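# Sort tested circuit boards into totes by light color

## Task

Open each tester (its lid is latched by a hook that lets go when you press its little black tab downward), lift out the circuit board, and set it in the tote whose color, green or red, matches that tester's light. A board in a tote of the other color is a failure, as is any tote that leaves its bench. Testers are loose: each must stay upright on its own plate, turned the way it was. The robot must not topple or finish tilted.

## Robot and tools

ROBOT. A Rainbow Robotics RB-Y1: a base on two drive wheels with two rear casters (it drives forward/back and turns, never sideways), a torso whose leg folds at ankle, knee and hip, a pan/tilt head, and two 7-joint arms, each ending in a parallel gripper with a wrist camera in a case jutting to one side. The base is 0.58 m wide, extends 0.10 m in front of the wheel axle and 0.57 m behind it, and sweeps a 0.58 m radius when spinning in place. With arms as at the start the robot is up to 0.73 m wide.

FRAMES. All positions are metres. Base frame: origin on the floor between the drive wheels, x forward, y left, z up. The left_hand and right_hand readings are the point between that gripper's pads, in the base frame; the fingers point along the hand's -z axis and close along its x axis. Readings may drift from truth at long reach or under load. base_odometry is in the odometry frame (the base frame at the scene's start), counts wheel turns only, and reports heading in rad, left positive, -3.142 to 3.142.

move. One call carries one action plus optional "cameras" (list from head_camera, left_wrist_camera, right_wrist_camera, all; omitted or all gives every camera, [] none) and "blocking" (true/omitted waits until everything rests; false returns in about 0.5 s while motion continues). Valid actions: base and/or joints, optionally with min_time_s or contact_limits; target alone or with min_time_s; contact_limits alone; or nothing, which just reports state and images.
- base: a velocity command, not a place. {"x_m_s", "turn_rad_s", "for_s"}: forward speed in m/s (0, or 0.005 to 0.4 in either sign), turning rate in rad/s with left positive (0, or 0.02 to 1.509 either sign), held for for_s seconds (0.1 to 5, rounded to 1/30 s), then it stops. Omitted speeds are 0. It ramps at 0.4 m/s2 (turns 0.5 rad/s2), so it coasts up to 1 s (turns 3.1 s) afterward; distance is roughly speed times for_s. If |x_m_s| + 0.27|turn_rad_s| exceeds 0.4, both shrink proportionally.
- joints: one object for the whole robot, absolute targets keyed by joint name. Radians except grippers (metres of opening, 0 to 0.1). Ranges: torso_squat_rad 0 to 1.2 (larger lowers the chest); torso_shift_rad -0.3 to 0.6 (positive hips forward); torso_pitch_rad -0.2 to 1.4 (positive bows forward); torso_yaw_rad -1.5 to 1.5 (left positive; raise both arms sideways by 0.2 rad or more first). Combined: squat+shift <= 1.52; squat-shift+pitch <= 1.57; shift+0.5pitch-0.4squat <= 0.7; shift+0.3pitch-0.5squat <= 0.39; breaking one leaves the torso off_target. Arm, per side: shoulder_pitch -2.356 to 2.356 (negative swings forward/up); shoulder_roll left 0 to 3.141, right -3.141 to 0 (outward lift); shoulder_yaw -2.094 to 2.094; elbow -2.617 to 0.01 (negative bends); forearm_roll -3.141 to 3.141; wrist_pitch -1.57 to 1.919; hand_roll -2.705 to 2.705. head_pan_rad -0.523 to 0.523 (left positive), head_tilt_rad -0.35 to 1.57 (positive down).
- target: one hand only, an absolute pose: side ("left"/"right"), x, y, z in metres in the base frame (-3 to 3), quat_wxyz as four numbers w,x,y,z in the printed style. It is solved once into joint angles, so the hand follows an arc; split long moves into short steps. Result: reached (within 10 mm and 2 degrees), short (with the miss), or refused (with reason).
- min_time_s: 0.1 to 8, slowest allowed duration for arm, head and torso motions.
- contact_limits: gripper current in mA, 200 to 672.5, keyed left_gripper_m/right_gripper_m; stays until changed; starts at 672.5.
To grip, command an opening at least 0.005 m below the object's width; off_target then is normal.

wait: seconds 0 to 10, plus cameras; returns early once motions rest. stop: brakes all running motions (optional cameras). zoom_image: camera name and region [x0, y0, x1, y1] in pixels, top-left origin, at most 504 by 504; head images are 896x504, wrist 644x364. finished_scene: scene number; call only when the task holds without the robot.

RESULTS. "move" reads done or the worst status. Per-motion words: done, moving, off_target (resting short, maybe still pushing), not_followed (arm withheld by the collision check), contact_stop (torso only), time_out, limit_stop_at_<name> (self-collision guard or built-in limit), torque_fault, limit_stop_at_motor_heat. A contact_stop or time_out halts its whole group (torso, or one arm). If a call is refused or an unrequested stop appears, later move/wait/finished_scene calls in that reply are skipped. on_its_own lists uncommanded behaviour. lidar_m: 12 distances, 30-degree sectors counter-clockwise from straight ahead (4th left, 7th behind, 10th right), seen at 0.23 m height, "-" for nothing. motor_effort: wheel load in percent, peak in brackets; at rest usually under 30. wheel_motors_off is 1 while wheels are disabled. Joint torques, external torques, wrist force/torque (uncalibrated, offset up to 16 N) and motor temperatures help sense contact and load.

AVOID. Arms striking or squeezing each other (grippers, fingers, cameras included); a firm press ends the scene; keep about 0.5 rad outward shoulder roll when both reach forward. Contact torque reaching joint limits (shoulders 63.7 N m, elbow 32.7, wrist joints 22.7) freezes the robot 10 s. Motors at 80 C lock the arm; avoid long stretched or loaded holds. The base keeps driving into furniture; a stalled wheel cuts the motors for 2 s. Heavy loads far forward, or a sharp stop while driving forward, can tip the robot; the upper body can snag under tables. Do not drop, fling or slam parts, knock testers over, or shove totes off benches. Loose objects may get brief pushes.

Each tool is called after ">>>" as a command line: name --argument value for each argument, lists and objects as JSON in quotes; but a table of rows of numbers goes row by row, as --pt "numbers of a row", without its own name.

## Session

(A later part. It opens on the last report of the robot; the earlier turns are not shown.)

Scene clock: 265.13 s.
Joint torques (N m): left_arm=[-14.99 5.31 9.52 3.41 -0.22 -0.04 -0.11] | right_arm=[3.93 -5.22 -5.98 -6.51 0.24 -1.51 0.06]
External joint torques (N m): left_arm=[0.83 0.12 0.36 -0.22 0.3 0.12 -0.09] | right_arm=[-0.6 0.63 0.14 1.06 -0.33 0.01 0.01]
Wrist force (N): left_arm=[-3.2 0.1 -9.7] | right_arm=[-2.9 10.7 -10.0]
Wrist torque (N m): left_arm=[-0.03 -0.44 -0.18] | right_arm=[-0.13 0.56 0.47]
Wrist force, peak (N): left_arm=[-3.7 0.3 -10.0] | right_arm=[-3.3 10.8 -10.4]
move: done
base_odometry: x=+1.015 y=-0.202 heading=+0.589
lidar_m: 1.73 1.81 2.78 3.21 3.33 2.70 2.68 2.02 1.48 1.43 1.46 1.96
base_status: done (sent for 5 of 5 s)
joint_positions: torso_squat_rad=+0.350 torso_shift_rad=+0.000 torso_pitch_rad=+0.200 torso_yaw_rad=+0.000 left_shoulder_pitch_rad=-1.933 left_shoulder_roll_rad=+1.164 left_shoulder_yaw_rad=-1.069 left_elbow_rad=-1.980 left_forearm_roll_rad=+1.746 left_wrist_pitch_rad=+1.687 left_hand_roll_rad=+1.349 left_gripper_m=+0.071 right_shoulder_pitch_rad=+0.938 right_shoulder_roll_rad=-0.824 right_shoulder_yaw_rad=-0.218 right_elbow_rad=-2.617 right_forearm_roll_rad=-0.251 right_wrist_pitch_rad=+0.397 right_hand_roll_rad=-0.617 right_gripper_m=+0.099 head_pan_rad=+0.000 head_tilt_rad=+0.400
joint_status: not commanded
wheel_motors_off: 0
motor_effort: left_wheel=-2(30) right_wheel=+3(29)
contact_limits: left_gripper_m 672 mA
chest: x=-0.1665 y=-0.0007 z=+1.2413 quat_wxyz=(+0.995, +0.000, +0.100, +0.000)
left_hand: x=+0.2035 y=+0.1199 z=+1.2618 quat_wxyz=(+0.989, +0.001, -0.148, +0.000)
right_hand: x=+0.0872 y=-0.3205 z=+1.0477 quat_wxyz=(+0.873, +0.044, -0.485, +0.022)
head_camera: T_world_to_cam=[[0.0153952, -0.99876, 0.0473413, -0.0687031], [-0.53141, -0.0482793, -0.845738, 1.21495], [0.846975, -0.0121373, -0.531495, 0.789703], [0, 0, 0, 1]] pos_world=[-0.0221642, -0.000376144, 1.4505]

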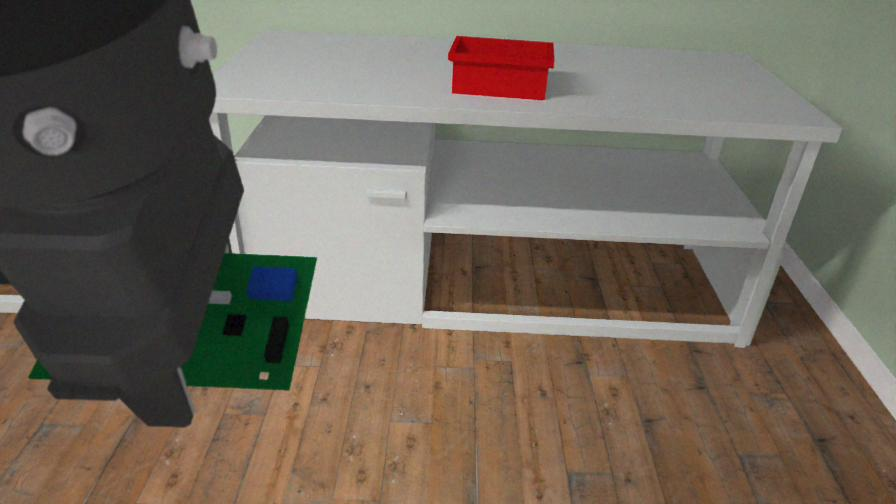

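>>> move --base '{"turn_rad_s":-0.3,"for_s":1}' --cameras '[]'

>>> move --base '{"x_m_s":0.3,"for_s":2.6}' --cameras '[]'

>>> move --base '{"turn_rad_s":0.25,"for_s":1}' --joints '{"head_tilt_rad":0.5}' --cameras '["head_camera"]'

Scene clock: 289.10 s.
Joint torques (N m): left_arm=[-14.71 5.1 9.54 3.37 -0.22 -0.14 -0.13] | right_arm=[3.72 -5.17 -6.04 -6.42 0.17 -1.63 0.1]
External joint torques (N m): left_arm=[1.11 -0.09 0.38 -0.26 0.3 0.03 -0.11] | right_arm=[-0.81 0.68 0.07 1.14 -0.41 -0.11 0.05]
Wrist force (N): left_arm=[-3.4 0.2 -9.5] | right_arm=[-3.2 10.7 -10.0]
Wrist torque (N m): left_arm=[-0.05 -0.47 -0.18] | right_arm=[-0.13 0.53 0.46]
Wrist force, peak (N): left_arm=[-3.4 0.1 -10.0] | right_arm=[-3.5 10.7 -10.2]
move: done
base_odometry: x=+1.015 y=-0.202 heading=+0.289
lidar_m: 1.97 1.74 2.00 3.21 3.20 3.06 2.69 2.70 1.68 1.41 1.40 1.60
base_status: done (sent for 1 of 1 s)
joint_positions: torso_squat_rad=+0.350 torso_shift_rad=+0.000 torso_pitch_rad=+0.200 torso_yaw_rad=+0.000 left_shoulder_pitch_rad=-1.933 left_shoulder_roll_rad=+1.164 left_shoulder_yaw_rad=-1.069 left_elbow_rad=-1.980 left_forearm_roll_rad=+1.746 left_wrist_pitch_rad=+1.687 left_hand_roll_rad=+1.349 left_gripper_m=+0.071 right_shoulder_pitch_rad=+0.938 right_shoulder_roll_rad=-0.824 right_shoulder_yaw_rad=-0.218 right_elbow_rad=-2.617 right_forearm_roll_rad=-0.251 right_wrist_pitch_rad=+0.397 right_hand_roll_rad=-0.617 right_gripper_m=+0.099 head_pan_rad=+0.000 head_tilt_rad=+0.400
joint_status: not commanded
wheel_motors_off: 0
motor_effort: left_wheel=+3(28) right_wheel=+1(28)
contact_limits: left_gripper_m 672 mA
chest: x=-0.1665 y=-0.0007 z=+1.2413 quat_wxyz=(+0.995, +0.000, +0.100, +0.000)
left_hand: x=+0.2035 y=+0.1199 z=+1.2618 quat_wxyz=(+0.989, +0.001, -0.148, +0.000)
right_hand: x=+0.0872 y=-0.3205 z=+1.0477 quat_wxyz=(+0.873, +0.044, -0.485, +0.022)

Scene clock: 292.77 s.
Joint torques (N m): left_arm=[-14.7 5.27 9.5 3.55 -0.29 -0.12 -0.13] | right_arm=[3.79 -5.15 -6.14 -6.61 0.15 -1.57 0.09]
External joint torques (N m): left_arm=[1.13 0.07 0.34 -0.08 0.22 0.04 -0.11] | right_arm=[-0.74 0.71 -0.03 0.96 -0.42 -0.04 0.04]
Wrist force (N): left_arm=[-3.6 0.2 -9.3] | right_arm=[-2.9 10.5 -10.2]
Wrist torque (N m): left_arm=[-0.05 -0.48 -0.18] | right_arm=[-0.11 0.58 0.46]
Wrist force, peak (N): left_arm=[-3.5 0.1 -10.0] | right_arm=[-3.1 10.6 -10.6]
move: done
base_odometry: x=+1.763 y=+0.020 heading=+0.289
lidar_m: 1.56 1.03 1.12 2.61 3.40 3.90 3.46 2.56 1.43 1.18 1.17 1.23
base_status: done (sent for 2.6 of 2.6 s)
joint_positions: torso_squat_rad=+0.350 torso_shift_rad=+0.000 torso_pitch_rad=+0.200 torso_yaw_rad=+0.000 left_shoulder_pitch_rad=-1.933 left_shoulder_roll_rad=+1.164 left_shoulder_yaw_rad=-1.069 left_elbow_rad=-1.980 left_forearm_roll_rad=+1.746 left_wrist_pitch_rad=+1.687 left_hand_roll_rad=+1.349 left_gripper_m=+0.071 right_shoulder_pitch_rad=+0.938 right_shoulder_roll_rad=-0.824 right_shoulder_yaw_rad=-0.218 right_elbow_rad=-2.617 right_forearm_roll_rad=-0.251 right_wrist_pitch_rad=+0.397 right_hand_roll_rad=-0.617 right_gripper_m=+0.099 head_pan_rad=+0.000 head_tilt_rad=+0.400
joint_status: not commanded
wheel_motors_off: 0
motor_effort: left_wheel=-4(30) right_wheel=+0(28)
contact_limits: left_gripper_m 672 mA
chest: x=-0.1665 y=-0.0007 z=+1.2413 quat_wxyz=(+0.995, +0.000, +0.100, +0.000)
left_hand: x=+0.2036 y=+0.1199 z=+1.2618 quat_wxyz=(+0.989, +0.001, -0.148, +0.000)
right_hand: x=+0.0872 y=-0.3205 z=+1.0477 quat_wxyz=(+0.873, +0.044, -0.485, +0.022)

Scene clock: 294.57 s.
Joint torques (N m): left_arm=[-14.89 5.18 9.46 3.3 -0.24 -0.13 -0.09] | right_arm=[4.11 -5.25 -6.21 -6.55 0.14 -1.44 0.05]
External joint torques (N m): left_arm=[0.93 -0.01 0.3 -0.34 0.28 0.03 -0.08] | right_arm=[-0.42 0.61 -0.1 1.02 -0.43 0.08 0]
Wrist force (N): left_arm=[-3.4 0.0 -9.7] | right_arm=[-3.1 10.5 -10.0]
Wrist torque (N m): left_arm=[-0.03 -0.47 -0.17] | right_arm=[-0.09 0.55 0.47]
Wrist force, peak (N): left_arm=[-3.5 0.1 -9.9] | right_arm=[-3.3 10.6 -10.3]
move: done
base_odometry: x=+1.763 y=+0.020 heading=+0.538
lidar_m: 1.39 1.03 1.31 3.15 3.52 3.53 3.39 1.80 1.27 1.19 1.21 1.23
base_status: done (sent for 1 of 1 s)
joint_positions: torso_squat_rad=+0.350 torso_shift_rad=+0.000 torso_pitch_rad=+0.200 torso_yaw_rad=+0.000 left_shoulder_pitch_rad=-1.933 left_shoulder_roll_rad=+1.164 left_shoulder_yaw_rad=-1.069 left_elbow_rad=-1.980 left_forearm_roll_rad=+1.746 left_wrist_pitch_rad=+1.687 left_hand_roll_rad=+1.349 left_gripper_m=+0.071 right_shoulder_pitch_rad=+0.938 right_shoulder_roll_rad=-0.824 right_shoulder_yaw_rad=-0.218 right_elbow_rad=-2.617 right_forearm_roll_rad=-0.251 right_wrist_pitch_rad=+0.397 right_hand_roll_rad=-0.617 right_gripper_m=+0.099 head_pan_rad=+0.000 head_tilt_rad=+0.500
joint_status: all done
wheel_motors_off: 0
motor_effort: left_wheel=-2(26) right_wheel=+1(24)
contact_limits: left_gripper_m 672 mA
chest: x=-0.1665 y=-0.0007 z=+1.2413 quat_wxyz=(+0.995, +0.000, +0.100, +0.000)
left_hand: x=+0.2035 y=+0.1199 z=+1.2618 quat_wxyz=(+0.989, +0.001, -0.148, +0.000)
right_hand: x=+0.0872 y=-0.3205 z=+1.0477 quat_wxyz=(+0.873, +0.044, -0.485, +0.022)
head_camera: T_world_to_cam=[[0.0201835, -0.998757, 0.0455811, -0.0656893], [-0.613195, -0.0483749, -0.788449, 1.12426], [0.789674, -0.0120364, -0.613409, 0.901102], [0, 0, 0, 1]] pos_world=[-0.0208612, -0.000375629, 1.44216]

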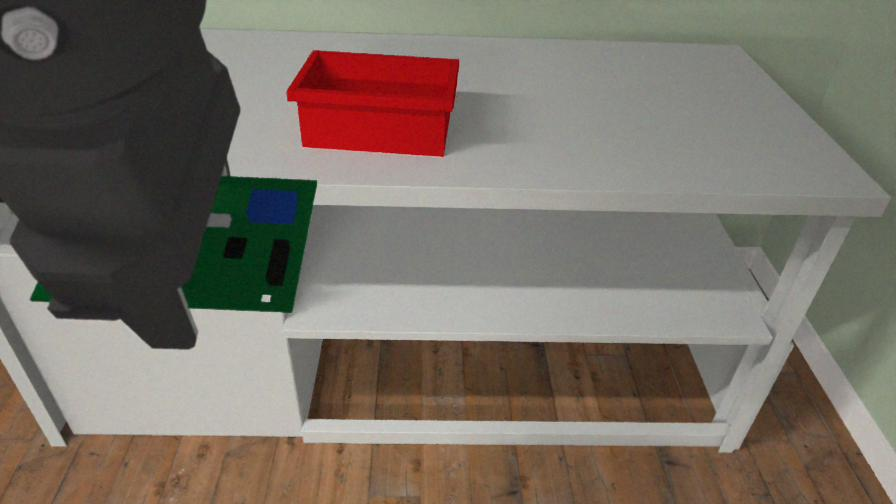

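>>> move --joints '{"torso_pitch_rad":0.5,"head_tilt_rad":0.4}' --cameras '[]'

>>> move --target '{"side":"left","x":0.3,"y":0.13,"z":1.2,"quat_wxyz":[1,0,0,0]}' --cameras '[]'

>>> move --base '{"x_m_s":0.3,"for_s":1.4}' --cameras '["head_camera"]'

Scene clock: 301.80 s.
Joint torques (N m): left_arm=[-15.95 5.99 10.38 1.2 0.33 0.04 -0.1] | right_arm=[7.08 -2.66 -4.9 -5.85 0.02 -1.24 0]
External joint torques (N m): left_arm=[0.94 -0.03 0.53 -0.15 0.28 0.08 -0.1] | right_arm=[-0.73 0.81 -0.01 0.99 -0.44 -0.02 -0.04]
Wrist force (N): left_arm=[-1.6 0.1 -9.8] | right_arm=[-2.4 10.4 -11.7]
Wrist torque (N m): left_arm=[-0.03 -0.37 -0.20] | right_arm=[-0.09 0.58 0.48]
Wrist force, peak (N): left_arm=[-3.6 0.1 -10.0] | right_arm=[-2.2 10.4 -11.8]
move: done
base_odometry: x=+1.763 y=+0.020 heading=+0.538
lidar_m: 1.39 1.03 1.31 3.16 3.53 3.53 3.39 1.79 1.26 1.20 1.21 1.23
base_status: not commanded
joint_positions: torso_squat_rad=+0.350 torso_shift_rad=+0.000 torso_pitch_rad=+0.500 torso_yaw_rad=+0.000 left_shoulder_pitch_rad=-1.933 left_shoulder_roll_rad=+1.164 left_shoulder_yaw_rad=-1.069 left_elbow_rad=-1.980 left_forearm_roll_rad=+1.746 left_wrist_pitch_rad=+1.687 left_hand_roll_rad=+1.349 left_gripper_m=+0.071 right_shoulder_pitch_rad=+0.938 right_shoulder_roll_rad=-0.824 right_shoulder_yaw_rad=-0.218 right_elbow_rad=-2.617 right_forearm_roll_rad=-0.251 right_wrist_pitch_rad=+0.397 right_hand_roll_rad=-0.617 right_gripper_m=+0.099 head_pan_rad=+0.000 head_tilt_rad=+0.400
joint_status: all done
wheel_motors_off: 0
motor_effort: left_wheel=-2(3) right_wheel=+0(2)
contact_limits: left_gripper_m 672 mA
chest: x=-0.0796 y=-0.0007 z=+1.2096 quat_wxyz=(+0.969, +0.000, +0.247, +0.000)
left_hand: x=+0.2799 y=+0.1200 z=+1.1199 quat_wxyz=(+1.000, +0.001, +0.002, +0.000)
right_hand: x=+0.1056 y=-0.3205 z=+0.9497 quat_wxyz=(+0.936, +0.047, -0.349, +0.016)

Scene clock: 302.67 s.
Joint torques (N m): left_arm=[-15.84 5.09 9.45 2.44 0.13 -0.1 0.12] | right_arm=[7.29 -3.03 -4.76 -5.89 0.07 -1.29 0]
External joint torques (N m): left_arm=[1.64 -0.46 -0.03 0.37 0.09 -0.06 0.12] | right_arm=[-0.52 0.45 0.12 0.95 -0.39 -0.06 -0.04]
Wrist force (N): left_arm=[-1.7 0.2 -9.9] | right_arm=[-2.0 10.4 -11.4]
Wrist torque (N m): left_arm=[-0.09 -0.39 -0.20] | right_arm=[-0.09 0.61 0.48]
Wrist force, peak (N): left_arm=[-1.8 0.7 -11.2] | right_arm=[-1.7 10.3 -11.9]
move: done
base_odometry: x=+1.763 y=+0.020 heading=+0.538
lidar_m: 1.40 1.04 1.32 3.14 3.52 3.53 3.39 1.79 1.27 1.20 1.21 1.23
base_status: not commanded
joint_positions: torso_squat_rad=+0.350 torso_shift_rad=+0.000 torso_pitch_rad=+0.500 torso_yaw_rad=+0.000 left_shoulder_pitch_rad=-2.090 left_shoulder_roll_rad=+1.163 left_shoulder_yaw_rad=-1.002 left_elbow_rad=-1.779 left_forearm_roll_rad=+1.865 left_wrist_pitch_rad=+1.858 left_hand_roll_rad=+1.242 left_gripper_m=+0.071 right_shoulder_pitch_rad=+0.938 right_shoulder_roll_rad=-0.824 right_shoulder_yaw_rad=-0.218 right_elbow_rad=-2.617 right_forearm_roll_rad=-0.251 right_wrist_pitch_rad=+0.397 right_hand_roll_rad=-0.617 right_gripper_m=+0.099 head_pan_rad=+0.000 head_tilt_rad=+0.400
joint_status: all done
wheel_motors_off: 0
motor_effort: left_wheel=-3(4) right_wheel=+1(3)
contact_limits: left_gripper_m 672 mA
chest: x=-0.0797 y=-0.0007 z=+1.2096 quat_wxyz=(+0.969, +0.000, +0.247, +0.000)
left_hand: x=+0.2999 y=+0.1300 z=+1.2002 quat_wxyz=(+1.000, +0.000, +0.000, +0.000)
left_hand_status: reached (checked arc, planned for 0.5 s): 0 mm and 0.0 deg off.
right_hand: x=+0.1055 y=-0.3204 z=+0.9497 quat_wxyz=(+0.936, +0.047, -0.349, +0.016)

Scene clock: 305.17 s.
Joint torques (N m): left_arm=[-16.5 5.27 9.29 2.46 0.15 -0.09 0.12] | right_arm=[7.08 -2.92 -4.8 -5.89 -0.01 -1.2 0.04]
External joint torques (N m): left_arm=[0.97 -0.29 -0.19 0.38 0.11 -0.05 0.12] | right_arm=[-0.74 0.55 0.09 0.94 -0.47 0.02 0]
Wrist force (N): left_arm=[-1.9 0.1 -9.6] | right_arm=[-2.0 10.3 -11.5]
Wrist torque (N m): left_arm=[-0.09 -0.43 -0.20] | right_arm=[-0.07 0.62 0.48]
Wrist force, peak (N): left_arm=[-1.7 0.1 -10.0] | right_arm=[-1.7 10.4 -11.8]
move: done
base_odometry: x=+2.124 y=+0.235 heading=+0.538
lidar_m: 1.21 0.65 0.77 2.50 3.53 3.94 3.81 1.77 1.25 1.18 0.93 1.08
base_status: done (sent for 1.4 of 1.4 s)
joint_positions: torso_squat_rad=+0.350 torso_shift_rad=+0.000 torso_pitch_rad=+0.500 torso_yaw_rad=+0.000 left_shoulder_pitch_rad=-2.090 left_shoulder_roll_rad=+1.163 left_shoulder_yaw_rad=-1.002 left_elbow_rad=-1.779 left_forearm_roll_rad=+1.865 left_wrist_pitch_rad=+1.858 left_hand_roll_rad=+1.242 left_gripper_m=+0.071 right_shoulder_pitch_rad=+0.938 right_shoulder_roll_rad=-0.824 right_shoulder_yaw_rad=-0.218 right_elbow_rad=-2.617 right_forearm_roll_rad=-0.251 right_wrist_pitch_rad=+0.397 right_hand_roll_rad=-0.617 right_gripper_m=+0.099 head_pan_rad=+0.000 head_tilt_rad=+0.400
joint_status: not commanded
wheel_motors_off: 0
motor_effort: left_wheel=+0(28) right_wheel=-4(30)
contact_limits: left_gripper_m 672 mA
chest: x=-0.0797 y=-0.0007 z=+1.2096 quat_wxyz=(+0.969, +0.000, +0.247, +0.000)
left_hand: x=+0.3000 y=+0.1300 z=+1.2001 quat_wxyz=(+1.000, +0.000, +0.000, +0.000)
right_hand: x=+0.1056 y=-0.3204 z=+0.9497 quat_wxyz=(+0.936, +0.047, -0.349, +0.016)
head_camera: T_world_to_cam=[[0.0289037, -0.998758, 0.0405899, -0.0593235], [-0.757595, -0.0483786, -0.65093, 0.980625], [0.652085, -0.0119364, -0.758052, 0.957841], [0, 0, 0, 1]] pos_world=[0.120037, -0.00037545, 1.36682]

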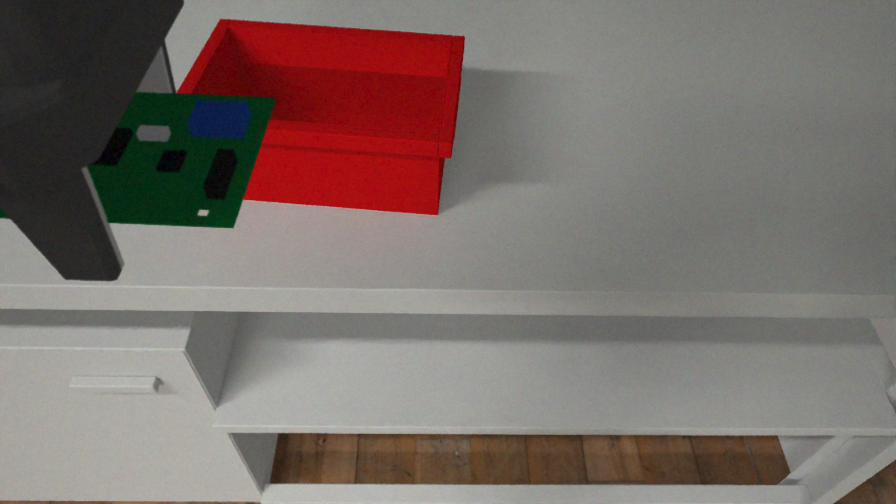

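>>> move --base '{"x_m_s":0.19,"for_s":1}' --cameras '[]'

>>> move --target '{"side":"left","x":0.48,"y":0.125,"z":1.13,"quat_wxyz":[1,0,0,0]}'

Scene clock: 316.17 s.
Joint torques (N m): left_arm=[-16.57 5.34 9.28 2.32 0.15 -0.11 0.17] | right_arm=[7.21 -2.75 -4.79 -5.82 0.02 -1.29 0.05]
External joint torques (N m): left_arm=[0.9 -0.21 -0.2 0.24 0.1 -0.06 0.17] | right_arm=[-0.61 0.73 0.1 1.02 -0.44 -0.07 0.01]
Wrist force (N): left_arm=[-1.6 0.0 -9.8] | right_arm=[-2.3 10.5 -11.5]
Wrist torque (N m): left_arm=[-0.08 -0.40 -0.19] | right_arm=[-0.09 0.59 0.47]
Wrist force, peak (N): left_arm=[-1.3 0.0 -10.1] | right_arm=[-2.3 10.8 -11.4]
move: done
base_odometry: x=+2.287 y=+0.332 heading=+0.539
lidar_m: 1.02 0.50 0.51 1.34 3.52 4.12 4.00 1.75 1.24 1.18 0.82 1.07
base_status: done (sent for 1 of 1 s)
joint_positions: torso_squat_rad=+0.350 torso_shift_rad=+0.000 torso_pitch_rad=+0.500 torso_yaw_rad=+0.000 left_shoulder_pitch_rad=-2.090 left_shoulder_roll_rad=+1.163 left_shoulder_yaw_rad=-1.002 left_elbow_rad=-1.779 left_forearm_roll_rad=+1.865 left_wrist_pitch_rad=+1.858 left_hand_roll_rad=+1.242 left_gripper_m=+0.071 right_shoulder_pitch_rad=+0.938 right_shoulder_roll_rad=-0.824 right_shoulder_yaw_rad=-0.218 right_elbow_rad=-2.617 right_forearm_roll_rad=-0.251 right_wrist_pitch_rad=+0.397 right_hand_roll_rad=-0.617 right_gripper_m=+0.099 head_pan_rad=+0.000 head_tilt_rad=+0.400
joint_status: not commanded
wheel_motors_off: 0
motor_effort: left_wheel=-3(22) right_wheel=-2(20)
contact_limits: left_gripper_m 672 mA
chest: x=-0.0796 y=-0.0007 z=+1.2096 quat_wxyz=(+0.969, +0.000, +0.247, +0.000)
left_hand: x=+0.3000 y=+0.1300 z=+1.2000 quat_wxyz=(+1.000, +0.000, +0.000, +0.000)
right_hand: x=+0.1056 y=-0.3204 z=+0.9497 quat_wxyz=(+0.936, +0.047, -0.349, +0.016)

Scene clock: 318.37 s.
Joint torques (N m): left_arm=[-24.48 7.39 3.13 0.04 0.35 -0.26 0.49] | right_arm=[7.14 -2.81 -5.11 -5.89 -0.03 -1.18 0.01]
External joint torques (N m): left_arm=[0.83 -0.5 -0.81 0.7 0.33 -0.16 0.49] | right_arm=[-0.68 0.66 -0.22 0.95 -0.49 0.04 -0.02]
Wrist force (N): left_arm=[-1.8 0.1 -9.9] | right_arm=[-1.9 10.1 -11.2]
Wrist torque (N m): left_arm=[-0.08 -0.42 -0.19] | right_arm=[-0.05 0.63 0.48]
Wrist force, peak (N): left_arm=[-1.8 0.3 -10.4] | right_arm=[-2.0 10.4 -11.9]
move: done
base_odometry: x=+2.287 y=+0.332 heading=+0.539
lidar_m: 1.02 0.49 0.52 1.35 3.51 4.11 4.00 1.75 1.24 1.17 0.83 1.07
base_status: not commanded
joint_positions: torso_squat_rad=+0.350 torso_shift_rad=+0.000 torso_pitch_rad=+0.500 torso_yaw_rad=+0.000 left_shoulder_pitch_rad=-2.166 left_shoulder_roll_rad=+0.575 left_shoulder_yaw_rad=-1.170 left_elbow_rad=-0.419 left_forearm_roll_rad=+1.517 left_wrist_pitch_rad=+1.730 left_hand_roll_rad=+0.398 left_gripper_m=+0.071 right_shoulder_pitch_rad=+0.938 right_shoulder_roll_rad=-0.824 right_shoulder_yaw_rad=-0.218 right_elbow_rad=-2.617 right_forearm_roll_rad=-0.251 right_wrist_pitch_rad=+0.397 right_hand_roll_rad=-0.617 right_gripper_m=+0.099 head_pan_rad=+0.000 head_tilt_rad=+0.400
joint_status: all done
wheel_motors_off: 0
motor_effort: left_wheel=+0(2) right_wheel=-3(5)
contact_limits: left_gripper_m 672 mA
chest: x=-0.0797 y=-0.0007 z=+1.2096 quat_wxyz=(+0.969, +0.000, +0.247, +0.000)
left_hand: x=+0.4793 y=+0.1251 z=+1.1300 quat_wxyz=(+1.000, -0.001, -0.004, +0.000)
left_hand_status: reached (checked arc, planned for 1.7 s): 1 mm and 0.5 deg off.
right_hand: x=+0.1055 y=-0.3204 z=+0.9497 quat_wxyz=(+0.936, +0.047, -0.349, +0.016)
pictures: head_camera, left_wrist_camera, right_wrist_camera
head_camera: T_world_to_cam=[[0.0288343, -0.998757, 0.0406664, -0.05942], [-0.757556, -0.0483766, -0.650975, 0.980682], [0.652133, -0.0120367, -0.758009, 0.957776], [0, 0, 0, 1]] pos_world=[0.120038, -0.000375623, 1.36682]
left_wrist_camera: T_world_to_cam=[[0.999868, 0.0156041, -0.00461927, -0.477272], [0.0158657, -0.871579, 0.489998, -0.418097], [0.00361989, -0.490006, -0.871711, 1.11366], [0, 0, 0, 1]] pos_world=[0.479811, 0.188744, 1.17345]
right_wrist_camera: T_world_to_cam=[[-0.746294, 0.0255193, -0.665127, 0.721125], [-0.336568, 0.847637, 0.410162, -0.0491452], [0.574253, 0.529962, -0.623998, 0.773533], [0, 0, 0, 1]] pos_world=[0.0774265, -0.386688, 0.98248]

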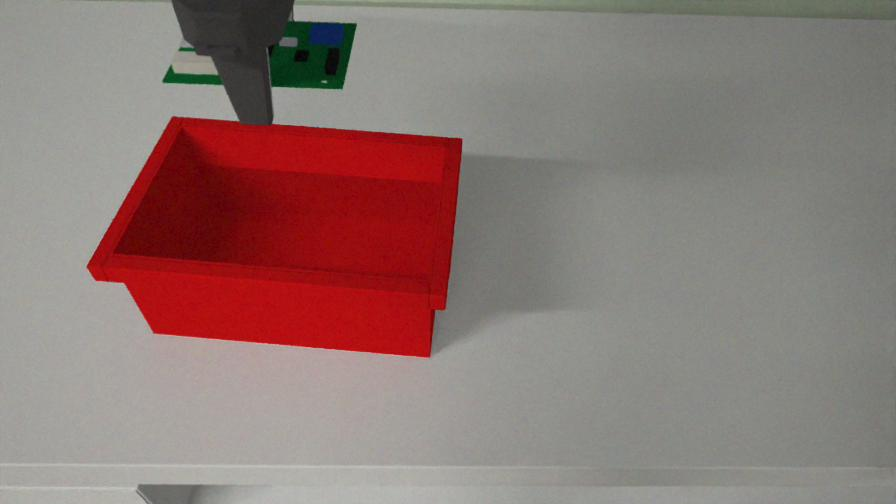

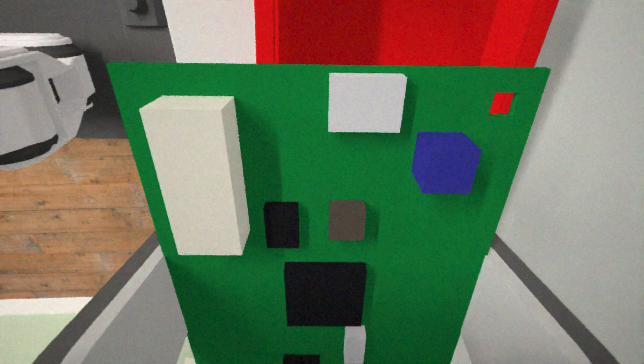

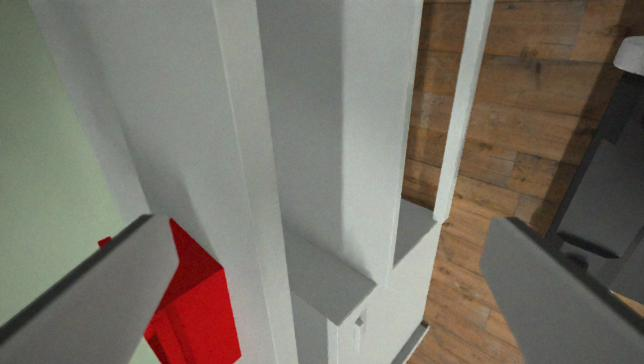

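>>> move --target '{"side":"left","x":0.495,"y":0.125,"z":1.02,"quat_wxyz":[1,0,0,0]}' --cameras '["left_wrist_camera"]'

>>> move --target '{"side":"left","x":0.495,"y":0.125,"z":0.90,"quat_wxyz":[1,0,0,0]}' --min_time_s 1.5 --cameras '["head_camera"]'

Scene clock: 326.20 s.
Joint torques (N m): left_arm=[-25.31 7.48 1.94 0.03 0.22 0.11 0.14] | right_arm=[7.19 -3.03 -5.1 -5.85 0.11 -1.19 0.08]
External joint torques (N m): left_arm=[0.42 -0.68 -0.75 0.67 0.22 0.28 0.14] | right_arm=[-0.62 0.44 -0.21 0.99 -0.35 0.04 0.04]
Wrist force (N): left_arm=[-1.9 0.3 -10.1] | right_arm=[-2.4 10.1 -11.5]
Wrist torque (N m): left_arm=[-0.06 -0.45 -0.22] | right_arm=[-0.06 0.58 0.49]
Wrist force, peak (N): left_arm=[-2.1 0.7 -11.6] | right_arm=[-2.1 10.5 -11.9]
move: short
base_odometry: x=+2.287 y=+0.332 heading=+0.539
lidar_m: 1.02 0.49 0.52 1.34 3.51 4.11 4.00 1.75 1.25 1.17 0.82 1.08
base_status: not commanded
joint_positions: torso_squat_rad=+0.350 torso_shift_rad=+0.000 torso_pitch_rad=+0.500 torso_yaw_rad=+0.000 left_shoulder_pitch_rad=-1.997 left_shoulder_roll_rad=+0.451 left_shoulder_yaw_rad=-1.191 left_elbow_rad=-0.267 left_forearm_roll_rad=+1.486 left_wrist_pitch_rad=+1.486 left_hand_roll_rad=+0.313 left_gripper_m=+0.071 right_shoulder_pitch_rad=+0.938 right_shoulder_roll_rad=-0.824 right_shoulder_yaw_rad=-0.218 right_elbow_rad=-2.617 right_forearm_roll_rad=-0.251 right_wrist_pitch_rad=+0.397 right_hand_roll_rad=-0.617 right_gripper_m=+0.099 head_pan_rad=+0.000 head_tilt_rad=+0.400
joint_status: all done
wheel_motors_off: 0
motor_effort: left_wheel=+3(3) right_wheel=-2(4)
contact_limits: left_gripper_m 672 mA
chest: x=-0.0797 y=-0.0007 z=+1.2096 quat_wxyz=(+0.969, +0.000, +0.247, +0.000)
left_hand: x=+0.4944 y=+0.1251 z=+1.0199 quat_wxyz=(+1.000, -0.004, -0.020, +0.000)
left_hand_status: short (checked arc, as near as the solve gets, planned for 0.5 s): 1 mm and 2.3 deg off. The place is met; only the turn is off.
right_hand: x=+0.1056 y=-0.3204 z=+0.9497 quat_wxyz=(+0.936, +0.047, -0.349, +0.016)
left_wrist_camera: T_world_to_cam=[[0.999527, 0.0154685, 0.0265921, -0.524595], [0.000277194, -0.868887, 0.49501, -0.36211], [0.0307626, -0.494768, -0.86848, 1.00152], [0, 0, 0, 1]] pos_world=[0.493638, 0.189004, 1.063]

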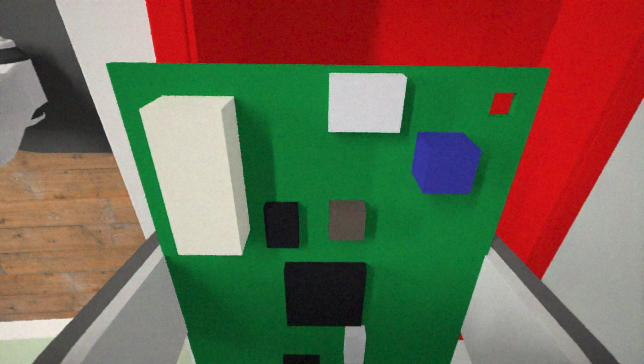

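Scene clock: 337.63 s.
Joint torques (N m): left_arm=[-4.76 0.15 -0.42 -0.35 0.67 -1.48 0.44] | right_arm=[7.36 -2.57 -4.75 -5.95 0.08 -1.3 0.05]
External joint torques (N m): left_arm=[20.35 -7.71 -3.06 0.21 0.69 -1.11 0.45] | right_arm=[-0.44 0.92 0.14 0.9 -0.38 -0.08 0.01]
External joint torques when the fault began: left_arm=[63.77 -30.33 -8.38 -0.97 0.96 -10.09 1.35]
Wrist force (N): left_arm=[6.1 1.2 31.5] | right_arm=[-1.9 10.3 -11.4]
Wrist torque (N m): left_arm=[0.42 2.15 -0.37] | right_arm=[-0.07 0.63 0.48]
Wrist force, peak (N): left_arm=[-7.5 17.8 155.9] | right_arm=[-2.1 10.4 -12.5]
move: torque_fault
TORQUE FAULT: left_shoulder_pitch_rad reached its load limit. The robot stopped for 10 seconds, dropped its targets and accepts commands again. The stop added 9.1 s to the call.
base_odometry: x=+2.287 y=+0.332 heading=+0.539
lidar_m: 1.03 0.50 0.52 1.34 3.52 4.11 4.00 1.74 1.24 1.17 0.83 1.07
base_status: not commanded
joint_positions: torso_squat_rad=+0.350 torso_shift_rad=-0.001 torso_pitch_rad=+0.498 torso_yaw_rad=+0.000 left_shoulder_pitch_rad=-1.801 left_shoulder_roll_rad=+0.395 left_shoulder_yaw_rad=-1.210 left_elbow_rad=-0.267 left_forearm_roll_rad=+1.450 left_wrist_pitch_rad=+1.174 left_hand_roll_rad=+0.323 left_gripper_m=+0.071 right_shoulder_pitch_rad=+0.938 right_shoulder_roll_rad=-0.824 right_shoulder_yaw_rad=-0.218 right_elbow_rad=-2.617 right_forearm_roll_rad=-0.251 right_wrist_pitch_rad=+0.397 right_hand_roll_rad=-0.617 right_gripper_m=+0.099 head_pan_rad=+0.000 head_tilt_rad=+0.400
joint_status: left_shoulder_pitch_rad torque_fault (moved +0.197 of +0.218); left_wrist_pitch_rad torque_fault (moved -0.312 of -0.319); the others done
wheel_motors_off: 0
on_its_own: left_shoulder_pitch_rad is held at -1.796, not at your -1.779, since a torque_fault; left_wrist_pitch_rad is held at +1.174, not at your +1.167, since a torque_fault
motor_effort: left_wheel=+1(22) right_wheel=-3(27)
contact_limits: left_gripper_m 672 mA
chest: x=-0.0805 y=-0.0008 z=+1.2098 quat_wxyz=(+0.969, +0.001, +0.247, +0.000)
left_hand: x=+0.5015 y=+0.1259 z=+0.9146 quat_wxyz=(+0.997, -0.013, -0.073, +0.002)
left_hand_status: short (checked arc, as near as the solve gets, planned for 1.5 s): torque_fault, 16 mm and 8.5 deg off.
right_hand: x=+0.1052 y=-0.3205 z=+0.9502 quat_wxyz=(+0.936, +0.047, -0.350, +0.016)
head_camera: T_world_to_cam=[[0.0288825, -0.998765, 0.0404266, -0.0591904], [-0.756391, -0.0482777, -0.652336, 0.981961], [0.653482, -0.0117372, -0.756851, 0.95721], [0, 0, 0, 1]] pos_world=[0.118935, -0.000475488, 1.36743]

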